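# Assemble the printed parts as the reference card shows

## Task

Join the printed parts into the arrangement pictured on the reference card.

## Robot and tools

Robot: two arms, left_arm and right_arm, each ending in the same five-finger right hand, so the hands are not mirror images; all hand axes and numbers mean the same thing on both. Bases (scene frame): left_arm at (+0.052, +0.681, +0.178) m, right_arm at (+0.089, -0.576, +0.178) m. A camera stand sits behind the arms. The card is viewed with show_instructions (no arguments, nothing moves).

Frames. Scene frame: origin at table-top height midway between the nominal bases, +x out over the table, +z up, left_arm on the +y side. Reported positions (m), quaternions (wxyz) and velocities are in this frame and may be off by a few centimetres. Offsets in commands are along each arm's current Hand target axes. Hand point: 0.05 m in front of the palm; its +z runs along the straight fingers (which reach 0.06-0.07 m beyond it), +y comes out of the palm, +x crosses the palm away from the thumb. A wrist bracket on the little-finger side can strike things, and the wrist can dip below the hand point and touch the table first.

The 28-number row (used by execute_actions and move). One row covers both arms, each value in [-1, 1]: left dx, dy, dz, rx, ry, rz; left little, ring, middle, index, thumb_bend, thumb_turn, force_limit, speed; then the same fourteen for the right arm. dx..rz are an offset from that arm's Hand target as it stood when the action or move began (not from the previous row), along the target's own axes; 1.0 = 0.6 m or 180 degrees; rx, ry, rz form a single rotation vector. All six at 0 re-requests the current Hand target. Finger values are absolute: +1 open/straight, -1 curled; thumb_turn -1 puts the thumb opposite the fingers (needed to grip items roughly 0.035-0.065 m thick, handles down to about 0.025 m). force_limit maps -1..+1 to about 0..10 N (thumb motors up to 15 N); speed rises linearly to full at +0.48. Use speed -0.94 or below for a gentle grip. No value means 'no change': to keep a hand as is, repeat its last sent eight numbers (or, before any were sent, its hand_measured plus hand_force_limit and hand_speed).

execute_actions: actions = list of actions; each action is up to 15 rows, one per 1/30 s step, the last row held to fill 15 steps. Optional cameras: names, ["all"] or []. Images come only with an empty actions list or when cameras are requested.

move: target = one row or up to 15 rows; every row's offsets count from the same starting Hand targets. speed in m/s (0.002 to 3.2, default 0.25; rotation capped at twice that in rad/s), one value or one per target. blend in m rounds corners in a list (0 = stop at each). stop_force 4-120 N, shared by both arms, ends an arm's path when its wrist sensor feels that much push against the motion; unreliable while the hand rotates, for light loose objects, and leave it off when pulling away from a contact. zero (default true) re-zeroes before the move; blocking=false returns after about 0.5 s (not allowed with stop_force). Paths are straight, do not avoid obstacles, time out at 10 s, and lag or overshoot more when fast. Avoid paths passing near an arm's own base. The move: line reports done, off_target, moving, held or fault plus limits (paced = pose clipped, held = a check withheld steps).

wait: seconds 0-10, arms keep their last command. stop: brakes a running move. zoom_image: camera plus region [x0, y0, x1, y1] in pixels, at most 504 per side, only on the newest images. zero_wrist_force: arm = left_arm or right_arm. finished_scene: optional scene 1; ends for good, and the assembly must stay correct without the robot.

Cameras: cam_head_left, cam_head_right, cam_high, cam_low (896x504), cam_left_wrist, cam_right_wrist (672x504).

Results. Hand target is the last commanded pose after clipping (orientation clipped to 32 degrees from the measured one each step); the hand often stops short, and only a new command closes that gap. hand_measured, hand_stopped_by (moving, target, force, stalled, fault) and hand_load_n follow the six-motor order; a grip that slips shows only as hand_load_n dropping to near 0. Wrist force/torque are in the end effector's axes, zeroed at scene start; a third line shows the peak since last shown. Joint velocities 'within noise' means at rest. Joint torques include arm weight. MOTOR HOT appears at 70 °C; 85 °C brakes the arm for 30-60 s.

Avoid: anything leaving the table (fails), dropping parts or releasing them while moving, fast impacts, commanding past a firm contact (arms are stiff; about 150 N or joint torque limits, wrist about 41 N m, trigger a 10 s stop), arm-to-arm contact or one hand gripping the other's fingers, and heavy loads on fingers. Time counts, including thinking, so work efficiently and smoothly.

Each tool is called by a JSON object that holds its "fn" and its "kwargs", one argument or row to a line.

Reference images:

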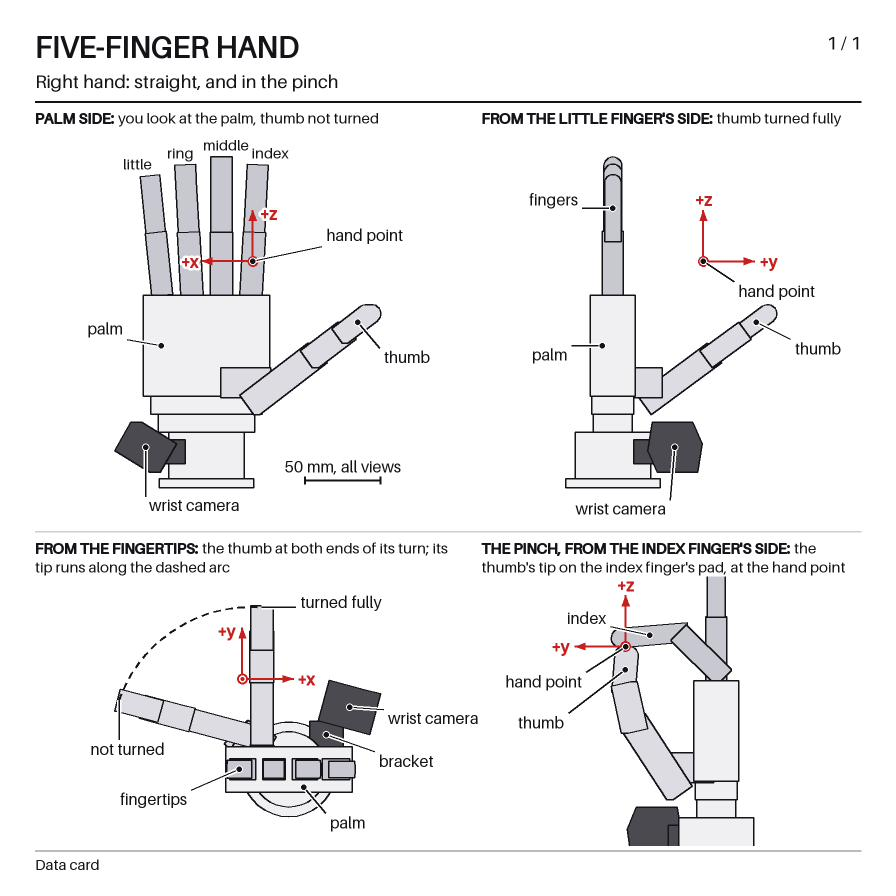

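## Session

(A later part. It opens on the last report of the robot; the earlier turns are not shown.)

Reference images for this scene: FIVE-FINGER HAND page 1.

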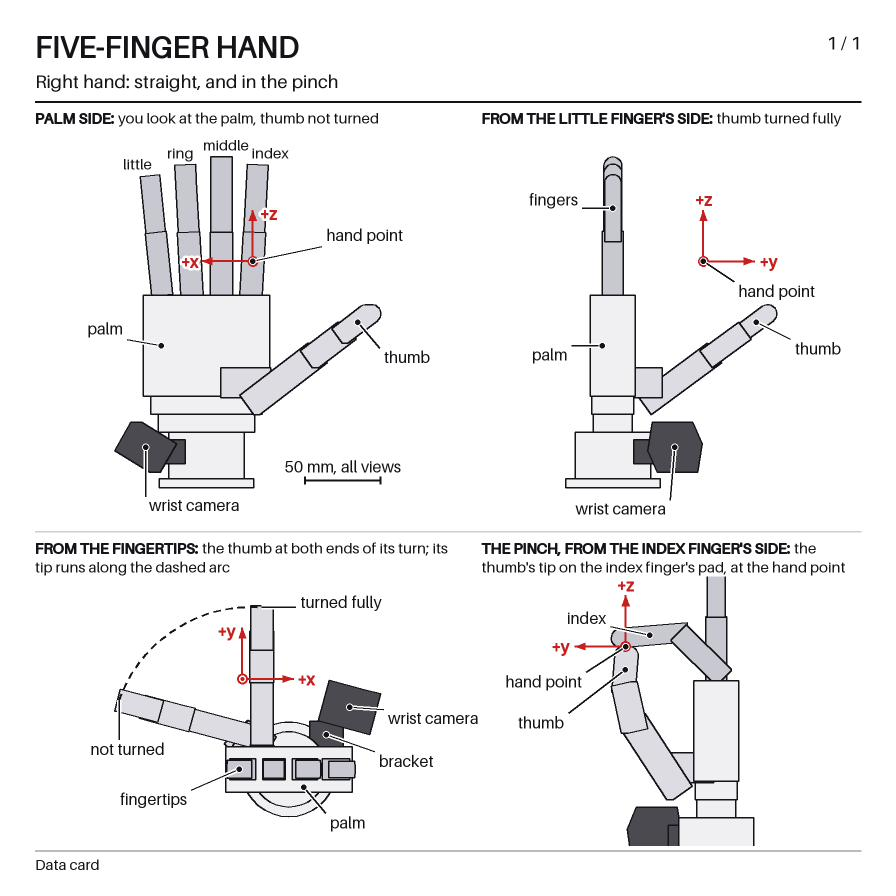

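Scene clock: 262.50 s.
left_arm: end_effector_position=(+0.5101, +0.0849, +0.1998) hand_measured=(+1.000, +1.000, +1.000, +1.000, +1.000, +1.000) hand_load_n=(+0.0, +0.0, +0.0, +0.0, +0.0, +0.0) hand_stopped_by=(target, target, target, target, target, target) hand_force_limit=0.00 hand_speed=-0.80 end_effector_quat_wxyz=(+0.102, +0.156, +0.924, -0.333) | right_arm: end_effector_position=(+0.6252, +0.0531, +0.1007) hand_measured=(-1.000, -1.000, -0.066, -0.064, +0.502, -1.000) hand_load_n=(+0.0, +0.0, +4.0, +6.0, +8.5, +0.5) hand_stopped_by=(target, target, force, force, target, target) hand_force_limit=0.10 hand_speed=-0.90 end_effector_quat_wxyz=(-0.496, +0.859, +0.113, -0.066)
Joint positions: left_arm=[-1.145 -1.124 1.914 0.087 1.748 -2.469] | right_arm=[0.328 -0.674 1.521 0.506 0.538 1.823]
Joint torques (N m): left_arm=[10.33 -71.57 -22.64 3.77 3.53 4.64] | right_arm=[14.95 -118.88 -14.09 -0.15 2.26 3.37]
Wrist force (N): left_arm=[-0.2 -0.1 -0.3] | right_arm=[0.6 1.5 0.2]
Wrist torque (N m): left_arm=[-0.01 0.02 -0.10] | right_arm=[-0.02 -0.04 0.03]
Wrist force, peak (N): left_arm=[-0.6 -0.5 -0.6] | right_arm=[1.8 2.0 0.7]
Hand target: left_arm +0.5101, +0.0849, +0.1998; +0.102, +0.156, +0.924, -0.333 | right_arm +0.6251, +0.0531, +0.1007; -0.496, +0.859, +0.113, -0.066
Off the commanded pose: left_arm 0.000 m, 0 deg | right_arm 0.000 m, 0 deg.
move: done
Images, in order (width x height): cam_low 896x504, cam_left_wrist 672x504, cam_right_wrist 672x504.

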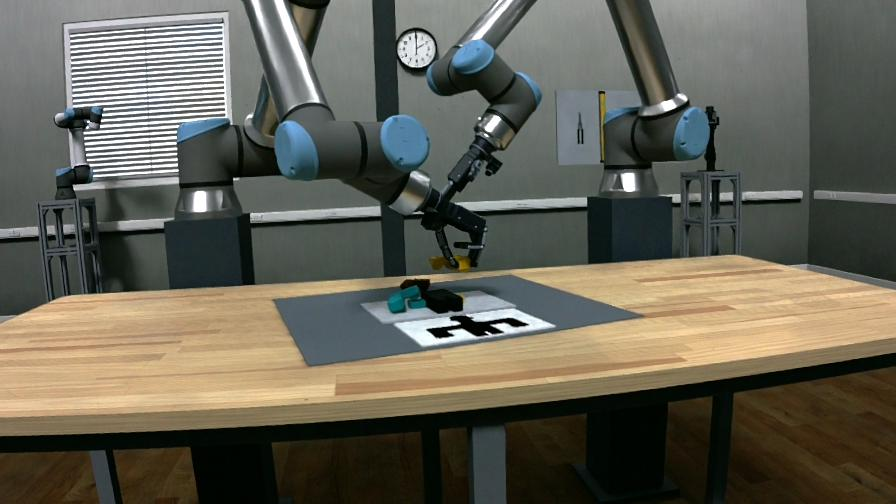

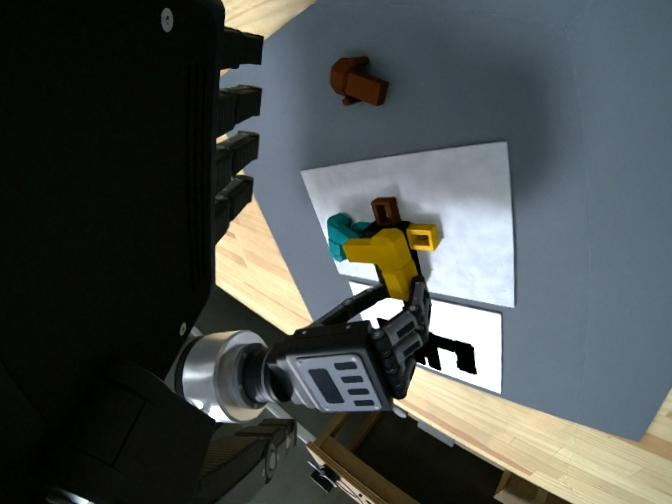

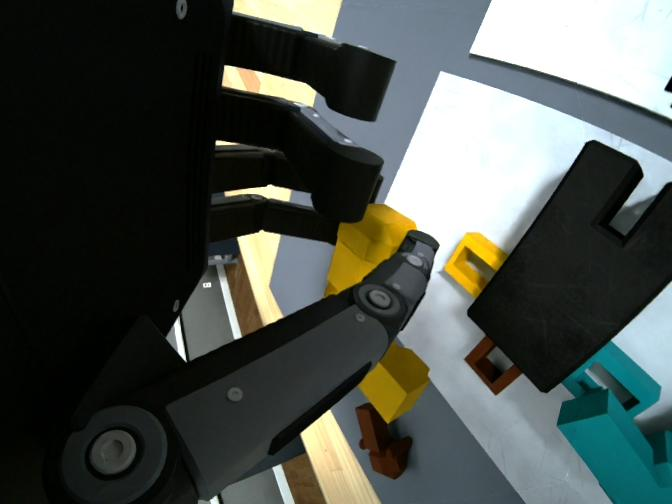

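{"fn": "move", "kwargs": {
  "target": [0,0,0,0,0,0,1,1,1,1,1,1,0,-0.8,0.0395,0.0278,0.0377,0,0.0096,0.0056,-1,-1,-0.45,-0.45,0.5,-1,0.1,-0.9],
  "speed": 0.08,
  "cameras": ["cam_left_wrist","cam_right_wrist","cam_low"]
}}

{"fn": "zoom_image", "kwargs": {
  "camera": "cam_left_wrist",
  "region": [350, 190, 470, 290]
}}

{"fn": "zoom_image", "kwargs": {
  "camera": "cam_low",
  "region": [390, 240, 490, 320]
}}

{"fn": "zoom_image", "kwargs": {
  "camera": "cam_right_wrist",
  "region": [330, 220, 530, 440]
}}

Scene clock: 265.27 s.
left_arm: end_effector_position=(+0.5101, +0.0849, +0.1998) hand_measured=(+1.000, +1.000, +1.000, +1.000, +1.000, +1.000) hand_load_n=(+0.0, +0.0, +0.0, +0.0, -0.5, +0.0) hand_stopped_by=(target, target, target, target, target, target) hand_force_limit=0.00 hand_speed=-0.80 end_effector_quat_wxyz=(+0.102, +0.156, +0.924, -0.333) | right_arm: end_effector_position=(+0.6450, +0.0701, +0.0750) hand_measured=(-1.000, -1.000, -0.066, -0.064, +0.502, -1.000) hand_load_n=(+0.0, +0.5, +4.0, +6.5, +8.5, +0.5) hand_stopped_by=(target, target, force, force, target, target) hand_force_limit=0.10 hand_speed=-0.90 end_effector_quat_wxyz=(-0.497, +0.861, +0.098, -0.057) end_effector_velocity=(+0.001, +0.001, +0.000) end_effector_angular_velocity=(+0.001, -0.003, -0.001)
Joint positions: left_arm=[-1.145 -1.124 1.914 0.087 1.748 -2.469] | right_arm=[0.339 -0.634 1.475 0.439 0.549 1.908]
Joint velocities: left_arm=[within noise] | right_arm=[0 0 -0.001 -0.005 0 0.003]
Joint torques (N m): left_arm=[12.52 -67.38 -25.67 3.73 3.45 4.44] | right_arm=[14.66 -79.16 -38.49 -1.08 2.01 3.07]
Wrist force (N): left_arm=[-0.1 -0.2 -0.3] | right_arm=[0.4 1.6 0.7]
Wrist torque (N m): left_arm=[-0.02 0.00 -0.09] | right_arm=[-0.04 0.00 0.06]
Wrist force, peak (N): left_arm=[-1.1 0.0 -0.8] | right_arm=[1.0 2.2 0.9]
Hand target: left_arm +0.5101, +0.0849, +0.1998; +0.102, +0.156, +0.924, -0.333 | right_arm +0.6451, +0.0701, +0.0749; -0.497, +0.861, +0.098, -0.057
Off the commanded pose: left_arm 0.000 m, 0 deg | right_arm 0.000 m, 0 deg.
move: done
Images, in order (width x height): cam_low 896x504, cam_left_wrist 672x504, cam_right_wrist 672x504.

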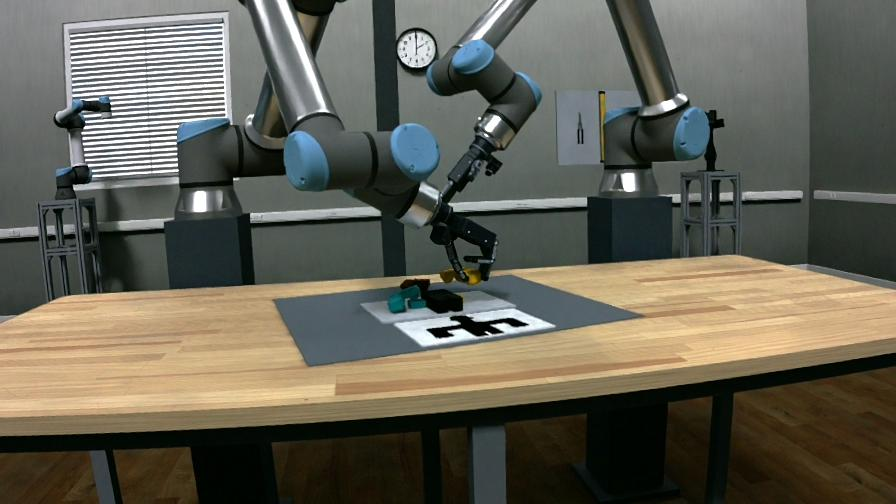

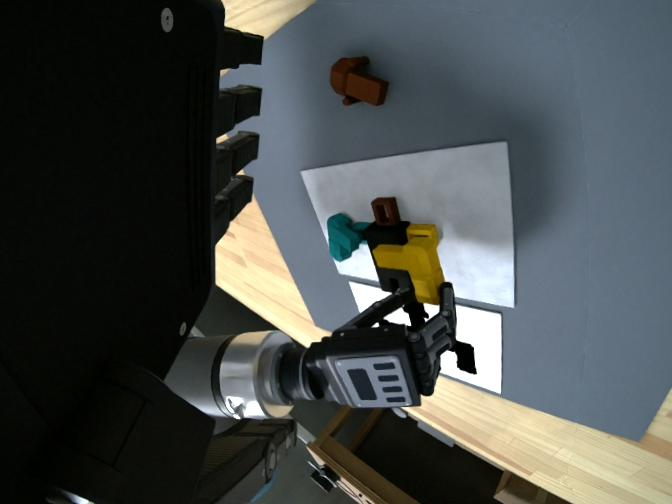

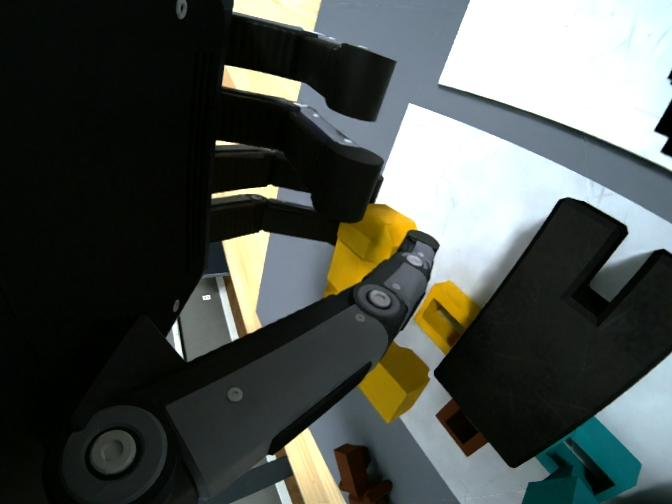

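Scaled by 4.200 from the camera's 672x504 image, which has a finer 960x720 frame.

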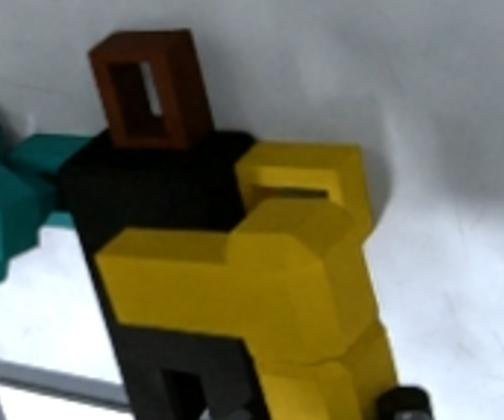

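Scaled by 5.040.

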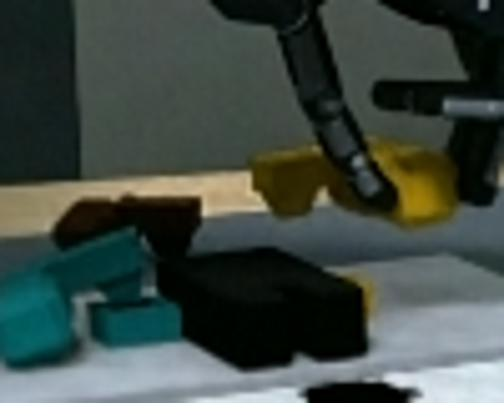

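Scaled by 2.291 from the camera's 672x504 image, which has a finer 960x720 frame.

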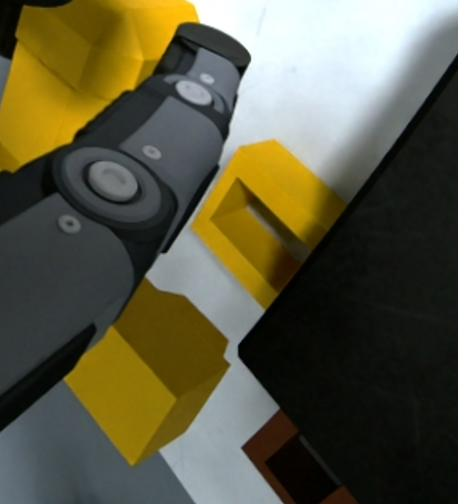

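{"fn": "move", "kwargs": {
  "target": [
    [0,0,0,0,0,0,1,1,1,1,1,1,0,-0.8,0.0182,-0.0102,0.0177,0,0,0,-1,-1,-0.45,-0.45,0.5,-1,0.1,-0.9],
    [0,0,0,0,0,0,1,1,1,1,1,1,0,-0.8,0.0182,0.0187,0.0343,0,0,0,-1,-1,-0.45,-0.45,0.5,-1,0.1,-0.9]
  ],
  "speed": 0.04,
  "stop_force": 5,
  "cameras": ["cam_left_wrist","cam_right_wrist"]
}}

{"fn": "zoom_image", "kwargs": {
  "camera": "cam_left_wrist",
  "region": [370, 190, 470, 270]
}}

{"fn": "zoom_image", "kwargs": {
  "camera": "cam_right_wrist",
  "region": [330, 220, 530, 440]
}}

Scene clock: 268.33 s.
left_arm: end_effector_position=(+0.5101, +0.0849, +0.1998) hand_measured=(+1.000, +1.000, +1.000, +1.000, +1.000, +1.000) hand_load_n=(+0.0, +0.0, +0.0, +0.0, +0.0, +0.0) hand_stopped_by=(target, target, target, target, target, target) hand_force_limit=0.00 hand_speed=-0.80 end_effector_quat_wxyz=(+0.102, +0.156, +0.924, -0.333) | right_arm: end_effector_position=(+0.6530, +0.0845, +0.0549) hand_measured=(-1.000, -1.000, -0.066, -0.064, +0.502, -1.000) hand_load_n=(+0.0, +0.0, +4.0, +6.5, +8.5, +0.5) hand_stopped_by=(target, target, force, force, target, target) hand_force_limit=0.10 hand_speed=-0.90 end_effector_quat_wxyz=(-0.497, +0.861, +0.098, -0.057)
Joint positions: left_arm=[-1.145 -1.124 1.914 0.087 1.748 -2.469] | right_arm=[0.352 -0.596 1.435 0.422 0.553 1.932]
Joint torques (N m): left_arm=[11.36 -65.25 -29.29 3.56 3.28 4.25] | right_arm=[15.63 -79.96 -37.11 -0.07 2.46 3.61]
Wrist force (N): left_arm=[-0.5 -0.3 -0.3] | right_arm=[1.0 1.6 1.1]
Wrist torque (N m): left_arm=[-0.04 0.06 -0.12] | right_arm=[-0.09 -0.14 0.10]
Wrist force, peak (N): left_arm=[0.2 -0.2 -1.0] | right_arm=[1.3 2.2 0.9]
Hand target: left_arm +0.5101, +0.0849, +0.1998; +0.102, +0.156, +0.924, -0.333 | right_arm +0.6530, +0.0845, +0.0549; -0.497, +0.861, +0.098, -0.057
Off the commanded pose: left_arm 0.000 m, 0 deg | right_arm 0.000 m, 0 deg.
move: done
Images, in order (width x height): cam_left_wrist 672x504, cam_right_wrist 672x504.

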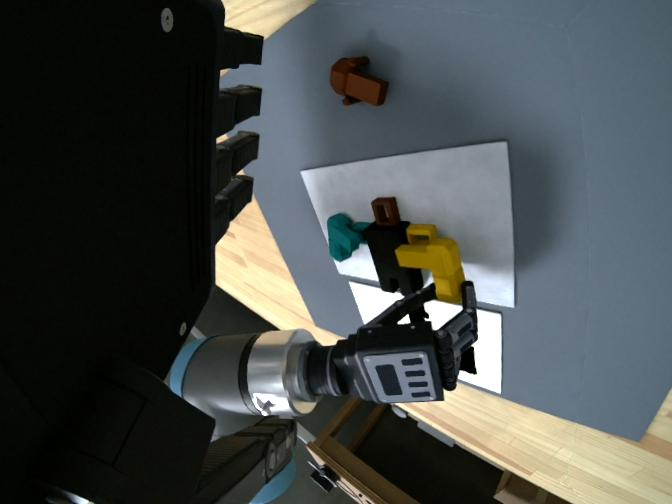

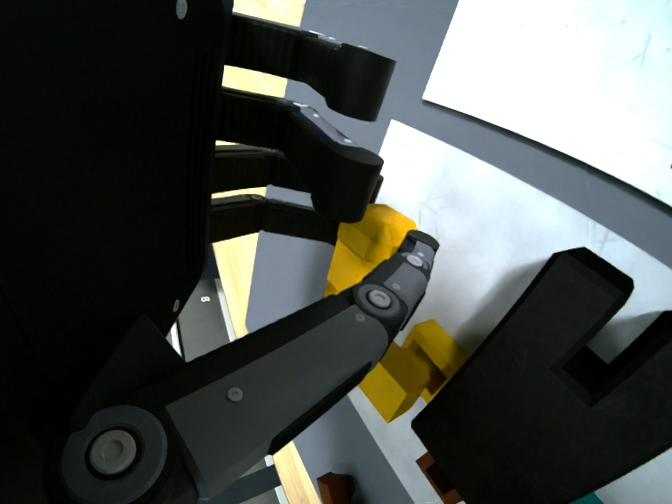

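Scaled by 5.040 from the camera's 672x504 image, which has a finer 960x720 frame.

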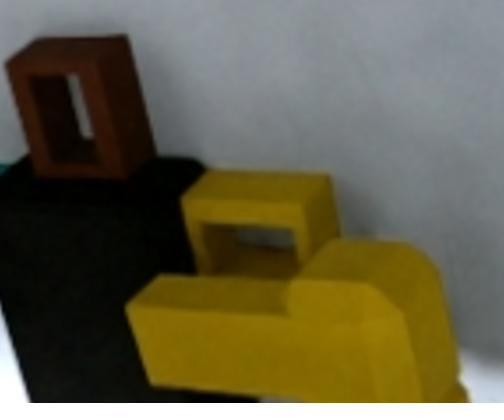

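Scaled by 2.291 from the camera's 672x504 image, which has a finer 960x720 frame.

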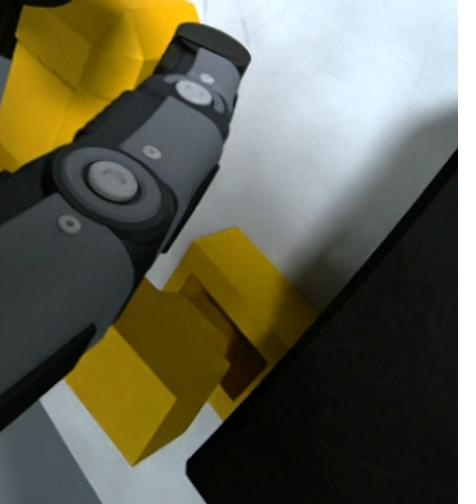

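{"fn": "move", "kwargs": {
  "target": [0,0,0,0,0,0,1,1,1,1,1,1,0,-0.8,0.0057,0.0188,0.0073,0,0,0,-1,-1,-0.45,-0.45,0.5,-1,0.1,-0.9],
  "speed": 0.03,
  "stop_force": 5,
  "cameras": ["cam_left_wrist","cam_right_wrist"]
}}

{"fn": "zoom_image", "kwargs": {
  "camera": "cam_left_wrist",
  "region": [380, 205, 450, 260]
}}

{"fn": "zoom_image", "kwargs": {
  "camera": "cam_right_wrist",
  "region": [370, 290, 490, 430]
}}

Scene clock: 270.57 s.
left_arm: end_effector_position=(+0.5101, +0.0849, +0.1998) hand_measured=(+1.000, +1.000, +1.000, +1.000, +1.000, +1.000) hand_load_n=(+0.0, +0.0, +0.0, +0.0, +0.0, +0.0) hand_stopped_by=(target, target, target, target, target, target) hand_force_limit=0.00 hand_speed=-0.80 end_effector_quat_wxyz=(+0.102, +0.156, +0.924, -0.333) | right_arm: end_effector_position=(+0.6567, +0.0835, +0.0430) hand_measured=(-1.000, -1.000, -0.066, -0.064, +0.502, -1.000) hand_load_n=(+0.0, +0.0, +3.0, +6.5, +8.5, +0.5) hand_stopped_by=(target, target, force, force, target, target) hand_force_limit=0.10 hand_speed=-0.90 end_effector_quat_wxyz=(-0.497, +0.861, +0.098, -0.057)
Joint positions: left_arm=[-1.145 -1.124 1.914 0.087 1.748 -2.469] | right_arm=[0.349 -0.578 1.425 0.418 0.552 1.927]
Joint torques (N m): left_arm=[9.57 -61.75 -31.73 3.71 3.4 4.49] | right_arm=[-13.35 -83.64 -35.53 -0.43 -5.98 -2.09]
Wrist force (N): left_arm=[-0.7 -0.6 -0.1] | right_arm=[0.4 1.0 0.7]
Wrist torque (N m): left_arm=[-0.10 0.08 -0.14] | right_arm=[-0.12 -0.05 0.09]
Wrist force, peak (N): left_arm=[-1.0 -0.4 0.1] | right_arm=[0.6 2.0 1.7]
Hand target: left_arm +0.5101, +0.0849, +0.1998; +0.102, +0.156, +0.924, -0.333 | right_arm +0.6567, +0.0835, +0.0430; -0.497, +0.861, +0.098, -0.057
Off the commanded pose: left_arm 0.000 m, 0 deg | right_arm 0.000 m, 0 deg.
move: done
Images, in order (width x height): cam_left_wrist 672x504, cam_right_wrist 672x504.

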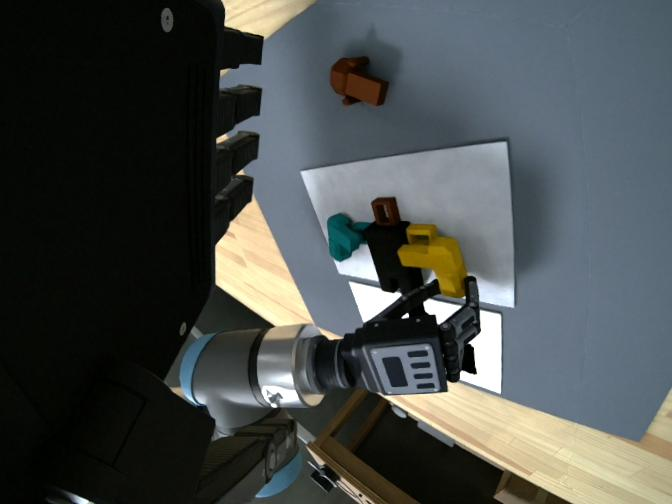

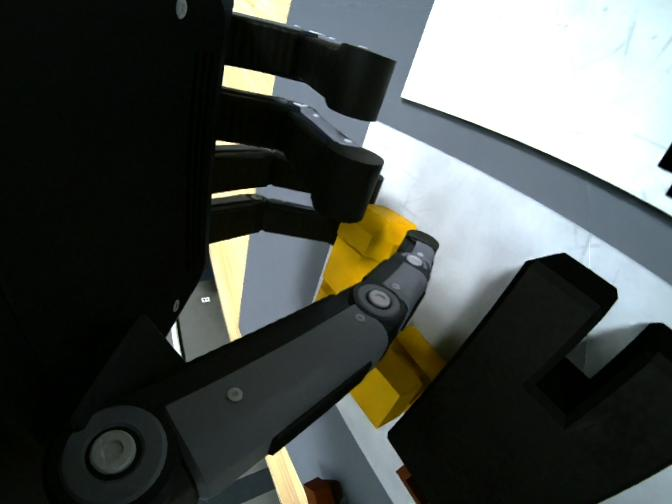

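Scaled by 7.200 from the camera's 672x504 image, which has a finer 960x720 frame.

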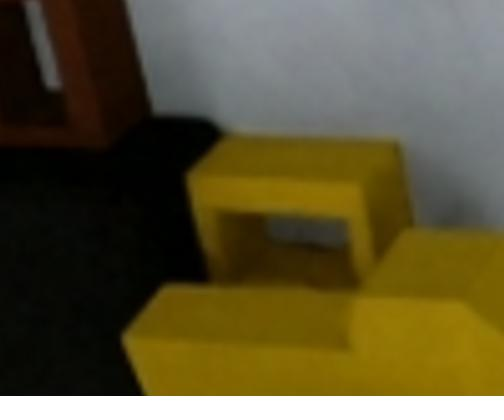

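Scaled by 3.600 from the camera's 672x504 image, which has a finer 960x720 frame.

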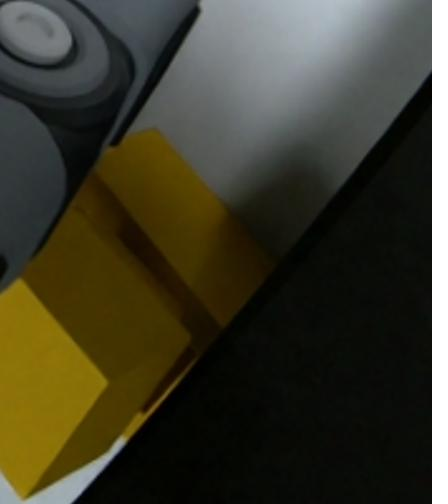

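{"fn": "wait", "kwargs": {
  "seconds": 0.1,
  "cameras": ["cam_low","cam_head_left","cam_high","cam_left_wrist"]
}}

{"fn": "zoom_image", "kwargs": {
  "camera": "cam_low",
  "region": [420, 260, 500, 320]
}}

{"fn": "zoom_image", "kwargs": {
  "camera": "cam_head_left",
  "region": [450, 320, 520, 380]
}}

{"fn": "zoom_image", "kwargs": {
  "camera": "cam_left_wrist",
  "region": [380, 205, 480, 305]
}}

Scene clock: 272.70 s.
left_arm: end_effector_position=(+0.5101, +0.0849, +0.1998) hand_measured=(+1.000, +1.000, +1.000, +1.000, +1.000, +1.000) hand_load_n=(+0.0, +0.0, +0.0, +0.0, +0.0, +0.0) hand_stopped_by=(target, target, target, target, target, target) hand_force_limit=0.00 hand_speed=-0.80 end_effector_quat_wxyz=(+0.102, +0.156, +0.924, -0.333) | right_arm: end_effector_position=(+0.6567, +0.0835, +0.0430) hand_measured=(-1.000, -1.000, -0.066, -0.064, +0.502, -1.000) hand_load_n=(+0.0, +0.0, +3.5, +7.0, +8.0, +0.5) hand_stopped_by=(target, target, force, force, target, target) hand_force_limit=0.10 hand_speed=-0.90 end_effector_quat_wxyz=(-0.497, +0.861, +0.098, -0.057)
Joint positions: left_arm=[-1.145 -1.124 1.914 0.087 1.748 -2.469] | right_arm=[0.349 -0.578 1.425 0.418 0.552 1.927]
Joint torques (N m): left_arm=[10.54 -60.61 -34.27 3.45 3.6 4.49] | right_arm=[-16.3 -82.02 -36.83 -0.46 -6.03 -2.01]
Wrist force (N): left_arm=[-0.1 -0.7 -0.5] | right_arm=[0.7 1.6 1.0]
Wrist torque (N m): left_arm=[-0.09 0.01 -0.11] | right_arm=[-0.05 -0.10 0.13]
Wrist force, peak (N): left_arm=[-0.4 -0.5 -0.9] | right_arm=[0.8 1.6 1.1]
Hand target: left_arm +0.5101, +0.0849, +0.1998; +0.102, +0.156, +0.924, -0.333 | right_arm +0.6567, +0.0835, +0.0430; -0.497, +0.861, +0.098, -0.057
Off the commanded pose: left_arm 0.000 m, 0 deg | right_arm 0.000 m, 0 deg.
wait: 0.10 s; at rest from the start
Images, in order (width x height): cam_head_left 896x504, cam_high 896x504, cam_low 896x504, cam_left_wrist 672x504.

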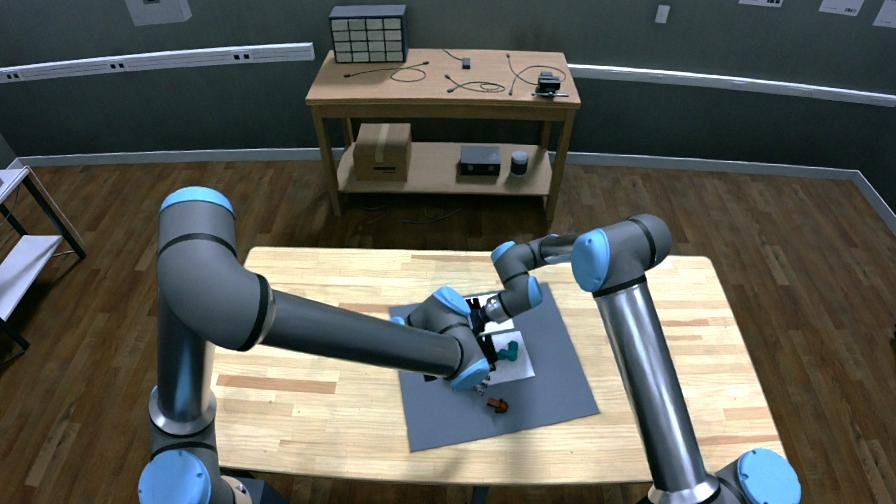

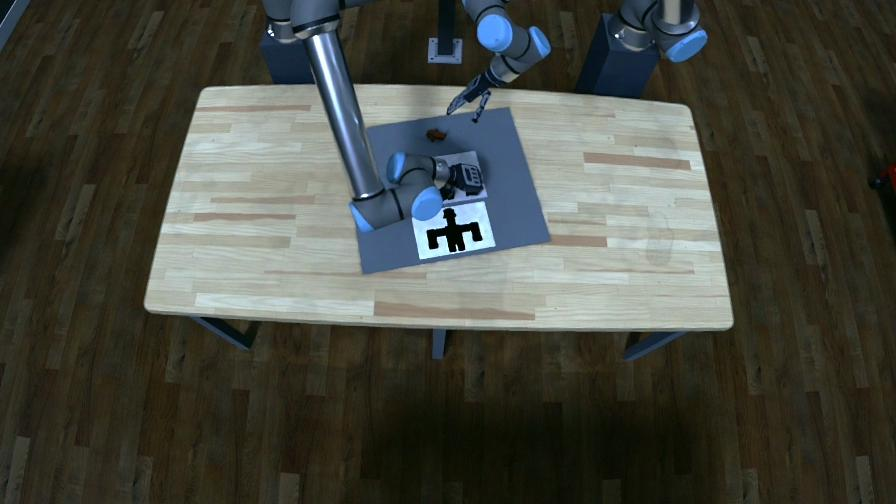

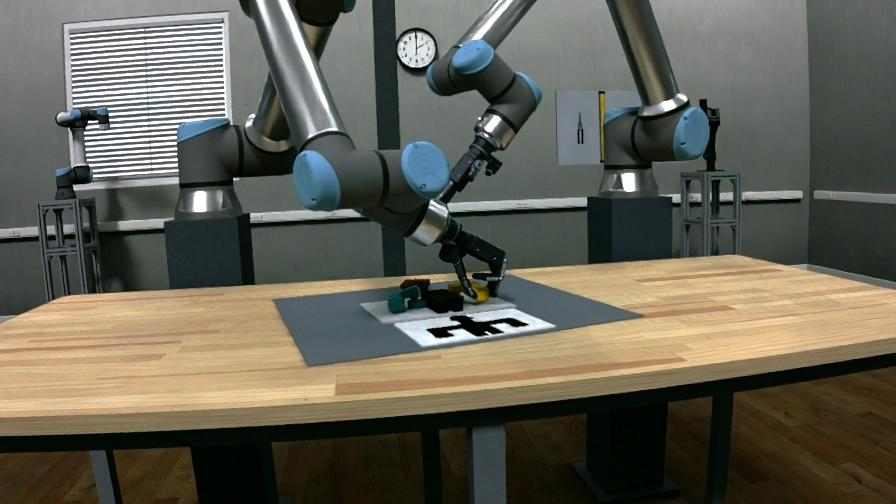

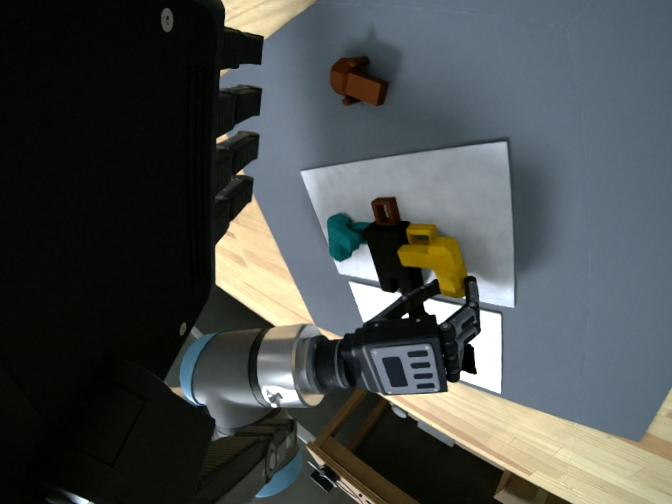

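Scaled by 6.300.

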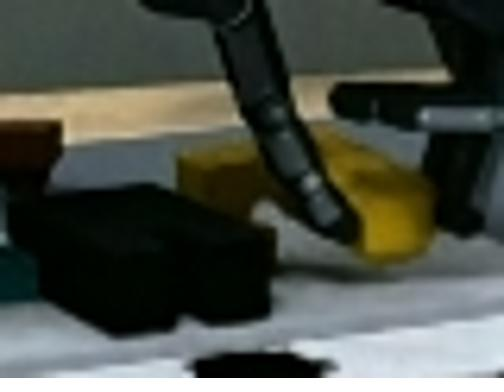

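Scaled by 7.200.

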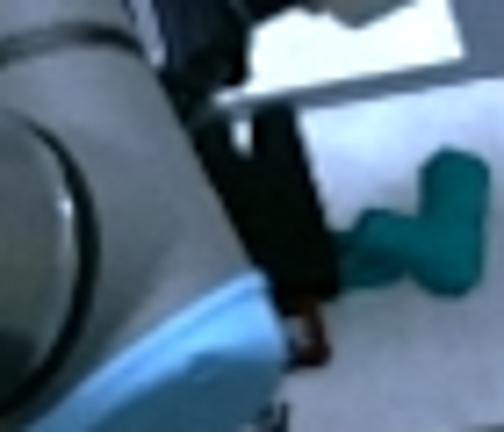

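Scaled by 5.040 from the camera's 672x504 image, which has a finer 960x720 frame.

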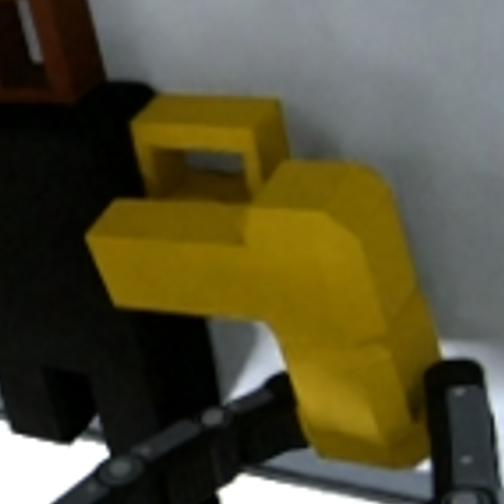

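{"fn": "move", "kwargs": {
  "target": [
    [0,0,0,0,0,0,1,1,1,1,1,1,0,-0.8,-0.0065,-0.0007,0.0012,0,0,0,-1,-1,-0.45,-0.45,0.5,-1,0.1,-0.9],
    [0,0,0,0,0,0,1,1,1,1,1,1,0,-0.8,-0.0065,0.008,0.0062,0,0,0,-1,-1,-0.45,-0.45,0.5,-1,0.1,-0.9]
  ],
  "speed": 0.02,
  "stop_force": 4,
  "cameras": ["cam_left_wrist","cam_right_wrist"]
}}

{"fn": "zoom_image", "kwargs": {
  "camera": "cam_left_wrist",
  "region": [380, 205, 450, 260]
}}

{"fn": "zoom_image", "kwargs": {
  "camera": "cam_right_wrist",
  "region": [340, 280, 490, 430]
}}

Scene clock: 276.07 s.
left_arm: end_effector_position=(+0.5101, +0.0849, +0.1998) hand_measured=(+1.000, +1.000, +1.000, +1.000, +1.000, +1.000) hand_load_n=(+0.0, +0.0, +0.0, +0.0, +0.5, +0.0) hand_stopped_by=(target, target, target, target, target, target) hand_force_limit=0.00 hand_speed=-0.80 end_effector_quat_wxyz=(+0.102, +0.156, +0.924, -0.333) | right_arm: end_effector_position=(+0.6527, +0.0834, +0.0370) hand_measured=(-1.000, -1.000, -0.066, -0.064, +0.502, -1.000) hand_load_n=(+0.0, +0.0, +2.5, +7.0, +8.0, +2.0) hand_stopped_by=(target, target, force, force, target, target) hand_force_limit=0.10 hand_speed=-0.90 end_effector_quat_wxyz=(-0.497, +0.861, +0.098, -0.057)
Joint positions: left_arm=[-1.145 -1.124 1.914 0.087 1.748 -2.469] | right_arm=[0.351 -0.575 1.432 0.404 0.553 1.93]
Joint torques (N m): left_arm=[12.52 -62.75 -35.35 3.73 3.33 4.52] | right_arm=[14.8 -85.23 -37.83 -0.54 2.34 2.21]
Wrist force (N): left_arm=[-0.4 0.1 -0.1] | right_arm=[-0.2 1.5 0.8]
Wrist torque (N m): left_arm=[0.01 0.03 -0.11] | right_arm=[-0.14 -0.08 0.12]
Wrist force, peak (N): left_arm=[-0.7 -0.9 -0.8] | right_arm=[1.5 1.3 0.8]
Hand target: left_arm +0.5101, +0.0849, +0.1998; +0.102, +0.156, +0.924, -0.333 | right_arm +0.6527, +0.0834, +0.0370; -0.497, +0.861, +0.098, -0.057
Off the commanded pose: left_arm 0.000 m, 0 deg | right_arm 0.000 m, 0 deg.
move: done
Images, in order (width x height): cam_left_wrist 672x504, cam_right_wrist 672x504.

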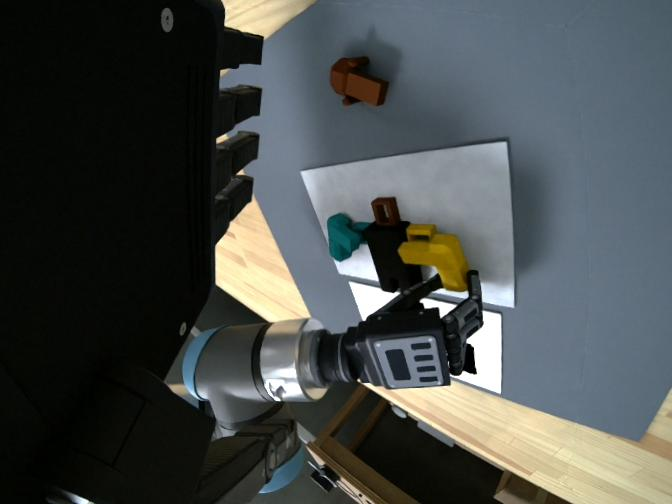

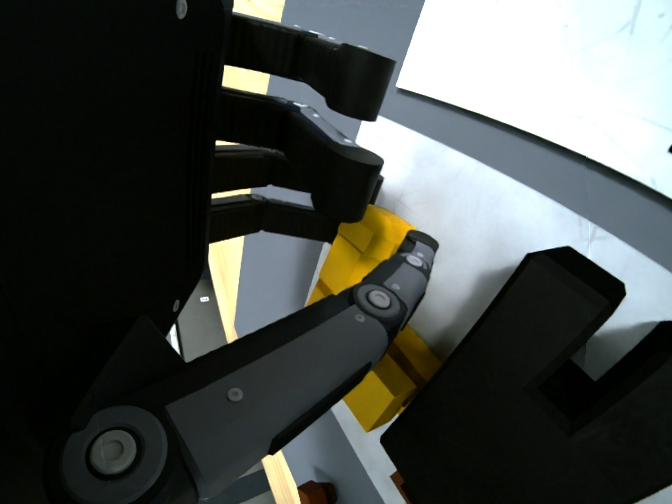

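Scaled by 7.200 from the camera's 672x504 image, which has a finer 960x720 frame.

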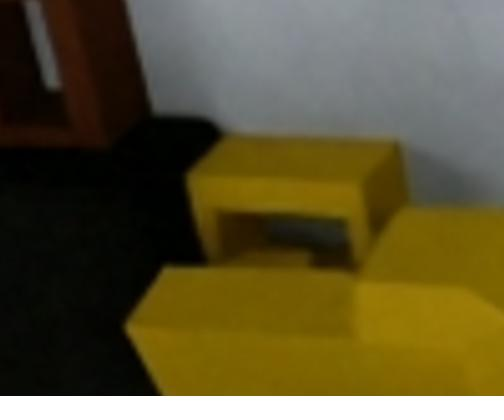

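Scaled by 3.360 from the camera's 672x504 image, which has a finer 960x720 frame.

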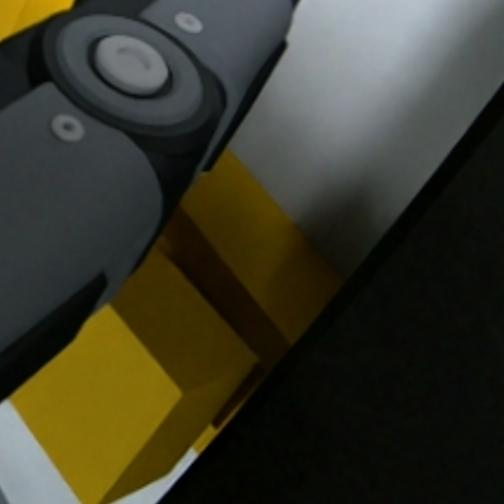

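{"fn": "zoom_image", "kwargs": {
  "camera": "cam_left_wrist",
  "region": [400, 220, 440, 250]
}}

{"fn": "zoom_image", "kwargs": {
  "camera": "cam_right_wrist",
  "region": [380, 330, 440, 430]
}}

Scaled by 12.600 from the camera's 672x504 image, which has a finer 960x720 frame.

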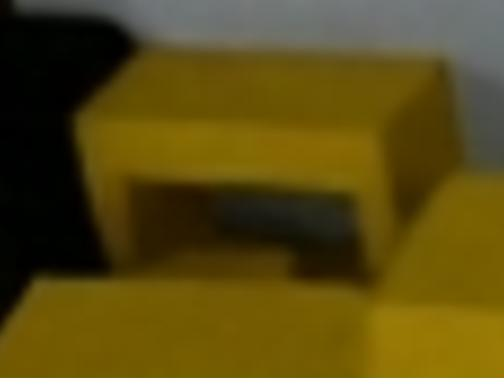

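Scaled by 5.040 from the camera's 672x504 image, which has a finer 960x720 frame.

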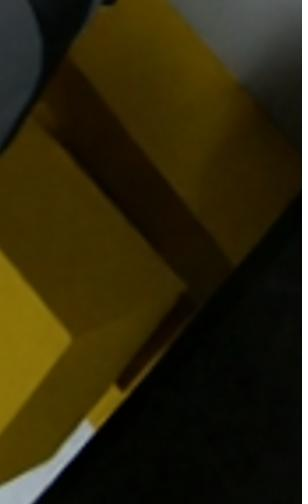

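{"fn": "move", "kwargs": {
  "target": [
    [0,0,0,0,0,0,1,1,1,1,1,1,0,-0.8,0,-0.0072,-0.0042,0,0,0,-1,-1,-0.45,-0.45,0.5,-1,0.1,-0.9],
    [0,0,0,0,0,0,1,1,1,1,1,1,0,-0.8,-0.0073,-0.0087,-0.0015,0,0,0,-1,-1,-0.45,-0.45,0.5,-1,0.1,-0.9]
  ],
  "speed": 0.02,
  "cameras": ["cam_left_wrist","cam_right_wrist","cam_low"]
}}

{"fn": "zoom_image", "kwargs": {
  "camera": "cam_left_wrist",
  "region": [390, 205, 480, 305]
}}

{"fn": "zoom_image", "kwargs": {
  "camera": "cam_left_wrist",
  "region": [400, 220, 440, 250]
}}

{"fn": "zoom_image", "kwargs": {
  "camera": "cam_right_wrist",
  "region": [340, 280, 490, 430]
}}

{"fn": "zoom_image", "kwargs": {
  "camera": "cam_low",
  "region": [420, 260, 500, 320]
}}

Scene clock: 278.80 s.
left_arm: end_effector_position=(+0.5101, +0.0849, +0.1998) hand_measured=(+1.000, +1.000, +1.000, +1.000, +1.000, +1.000) hand_load_n=(+0.0, +0.0, +0.0, +0.0, +0.0, +0.0) hand_stopped_by=(target, target, target, target, target, target) hand_force_limit=0.00 hand_speed=-0.80 end_effector_quat_wxyz=(+0.102, +0.156, +0.924, -0.333) | right_arm: end_effector_position=(+0.6482, +0.0842, +0.0419) hand_measured=(-1.000, -1.000, -0.066, -0.064, +0.502, -1.000) hand_load_n=(+0.0, +0.0, +2.5, +7.0, +8.0, +0.0) hand_stopped_by=(target, target, force, force, target, target) hand_force_limit=0.10 hand_speed=-0.90 end_effector_quat_wxyz=(-0.497, +0.861, +0.098, -0.057)
Joint positions: left_arm=[-1.145 -1.124 1.914 0.087 1.748 -2.469] | right_arm=[0.354 -0.585 1.443 0.4 0.554 1.936]
Joint torques (N m): left_arm=[9.19 -60.95 -33.88 3.71 3.48 4.39] | right_arm=[14.44 -121.4 -14.84 0.97 2.15 3.66]
Wrist force (N): left_arm=[-0.3 -0.2 -0.1] | right_arm=[0.6 1.9 1.3]
Wrist torque (N m): left_arm=[-0.04 0.03 -0.10] | right_arm=[-0.08 -0.08 0.08]
Wrist force, peak (N): left_arm=[-0.1 -0.4 -0.9] | right_arm=[0.5 2.1 1.6]
Hand target: left_arm +0.5101, +0.0849, +0.1998; +0.102, +0.156, +0.924, -0.333 | right_arm +0.6481, +0.0842, +0.0419; -0.497, +0.861, +0.098, -0.057
Off the commanded pose: left_arm 0.000 m, 0 deg | right_arm 0.000 m, 0 deg.
move: done
Images, in order (width x height): cam_low 896x504, cam_left_wrist 672x504, cam_right_wrist 672x504.

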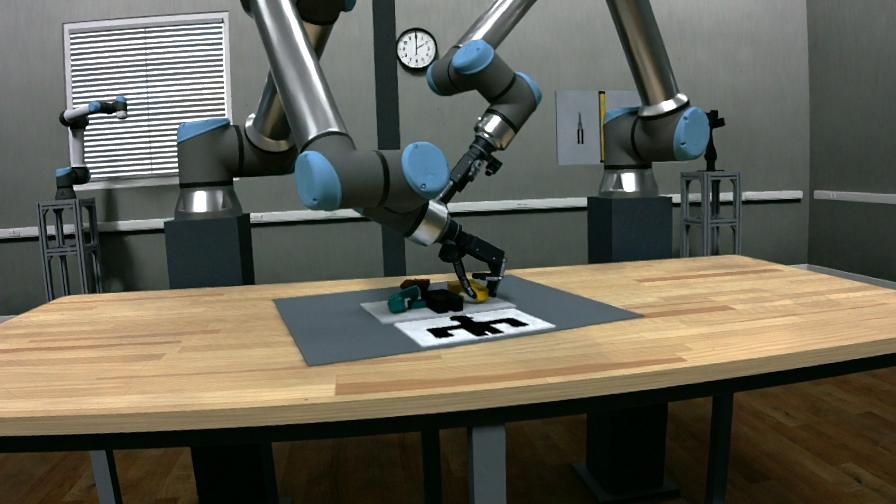

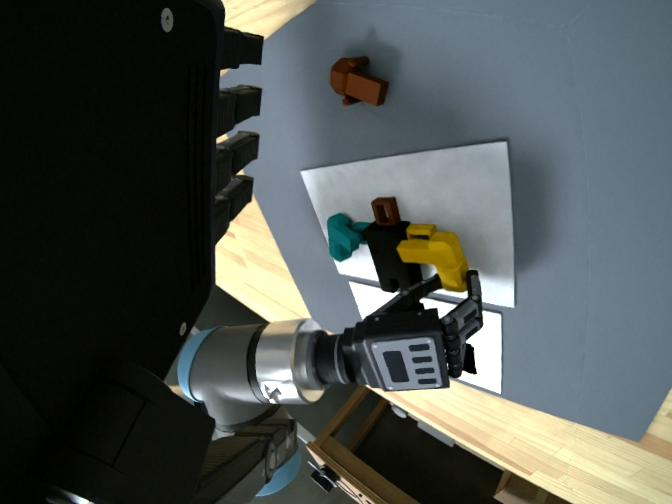

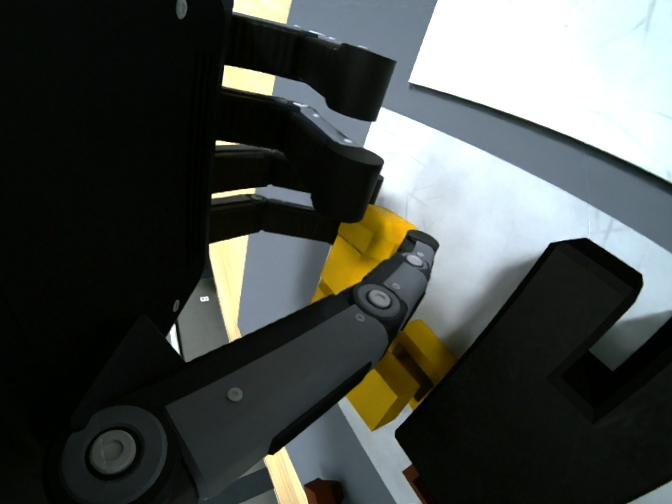

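Scaled by 5.040 from the camera's 672x504 image, which has a finer 960x720 frame.

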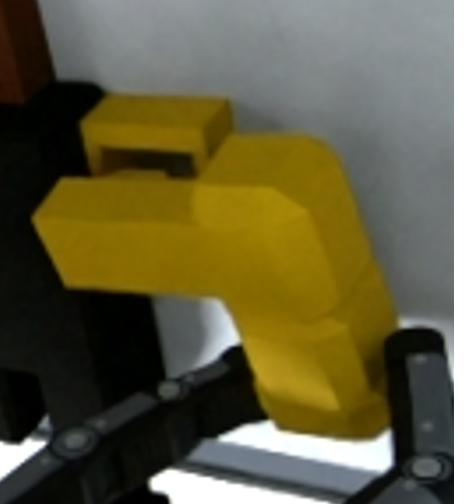

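Scaled by 12.600 from the camera's 672x504 image, which has a finer 960x720 frame.

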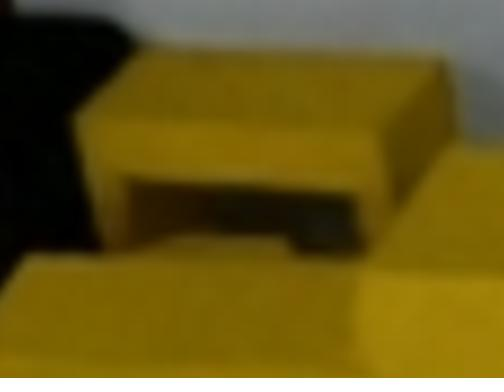

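Scaled by 3.360 from the camera's 672x504 image, which has a finer 960x720 frame.

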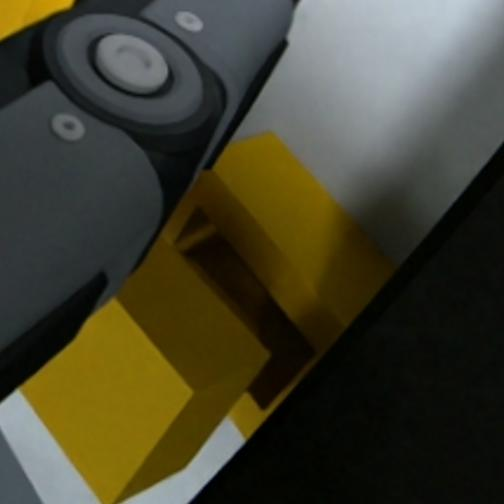

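Scaled by 6.300.

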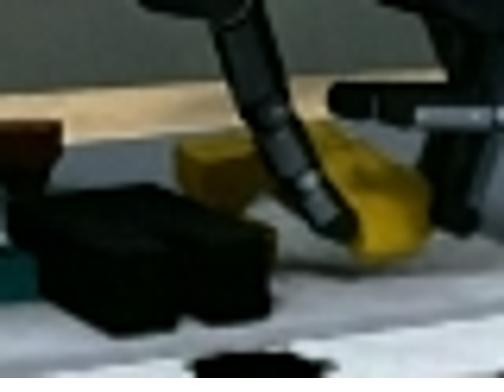

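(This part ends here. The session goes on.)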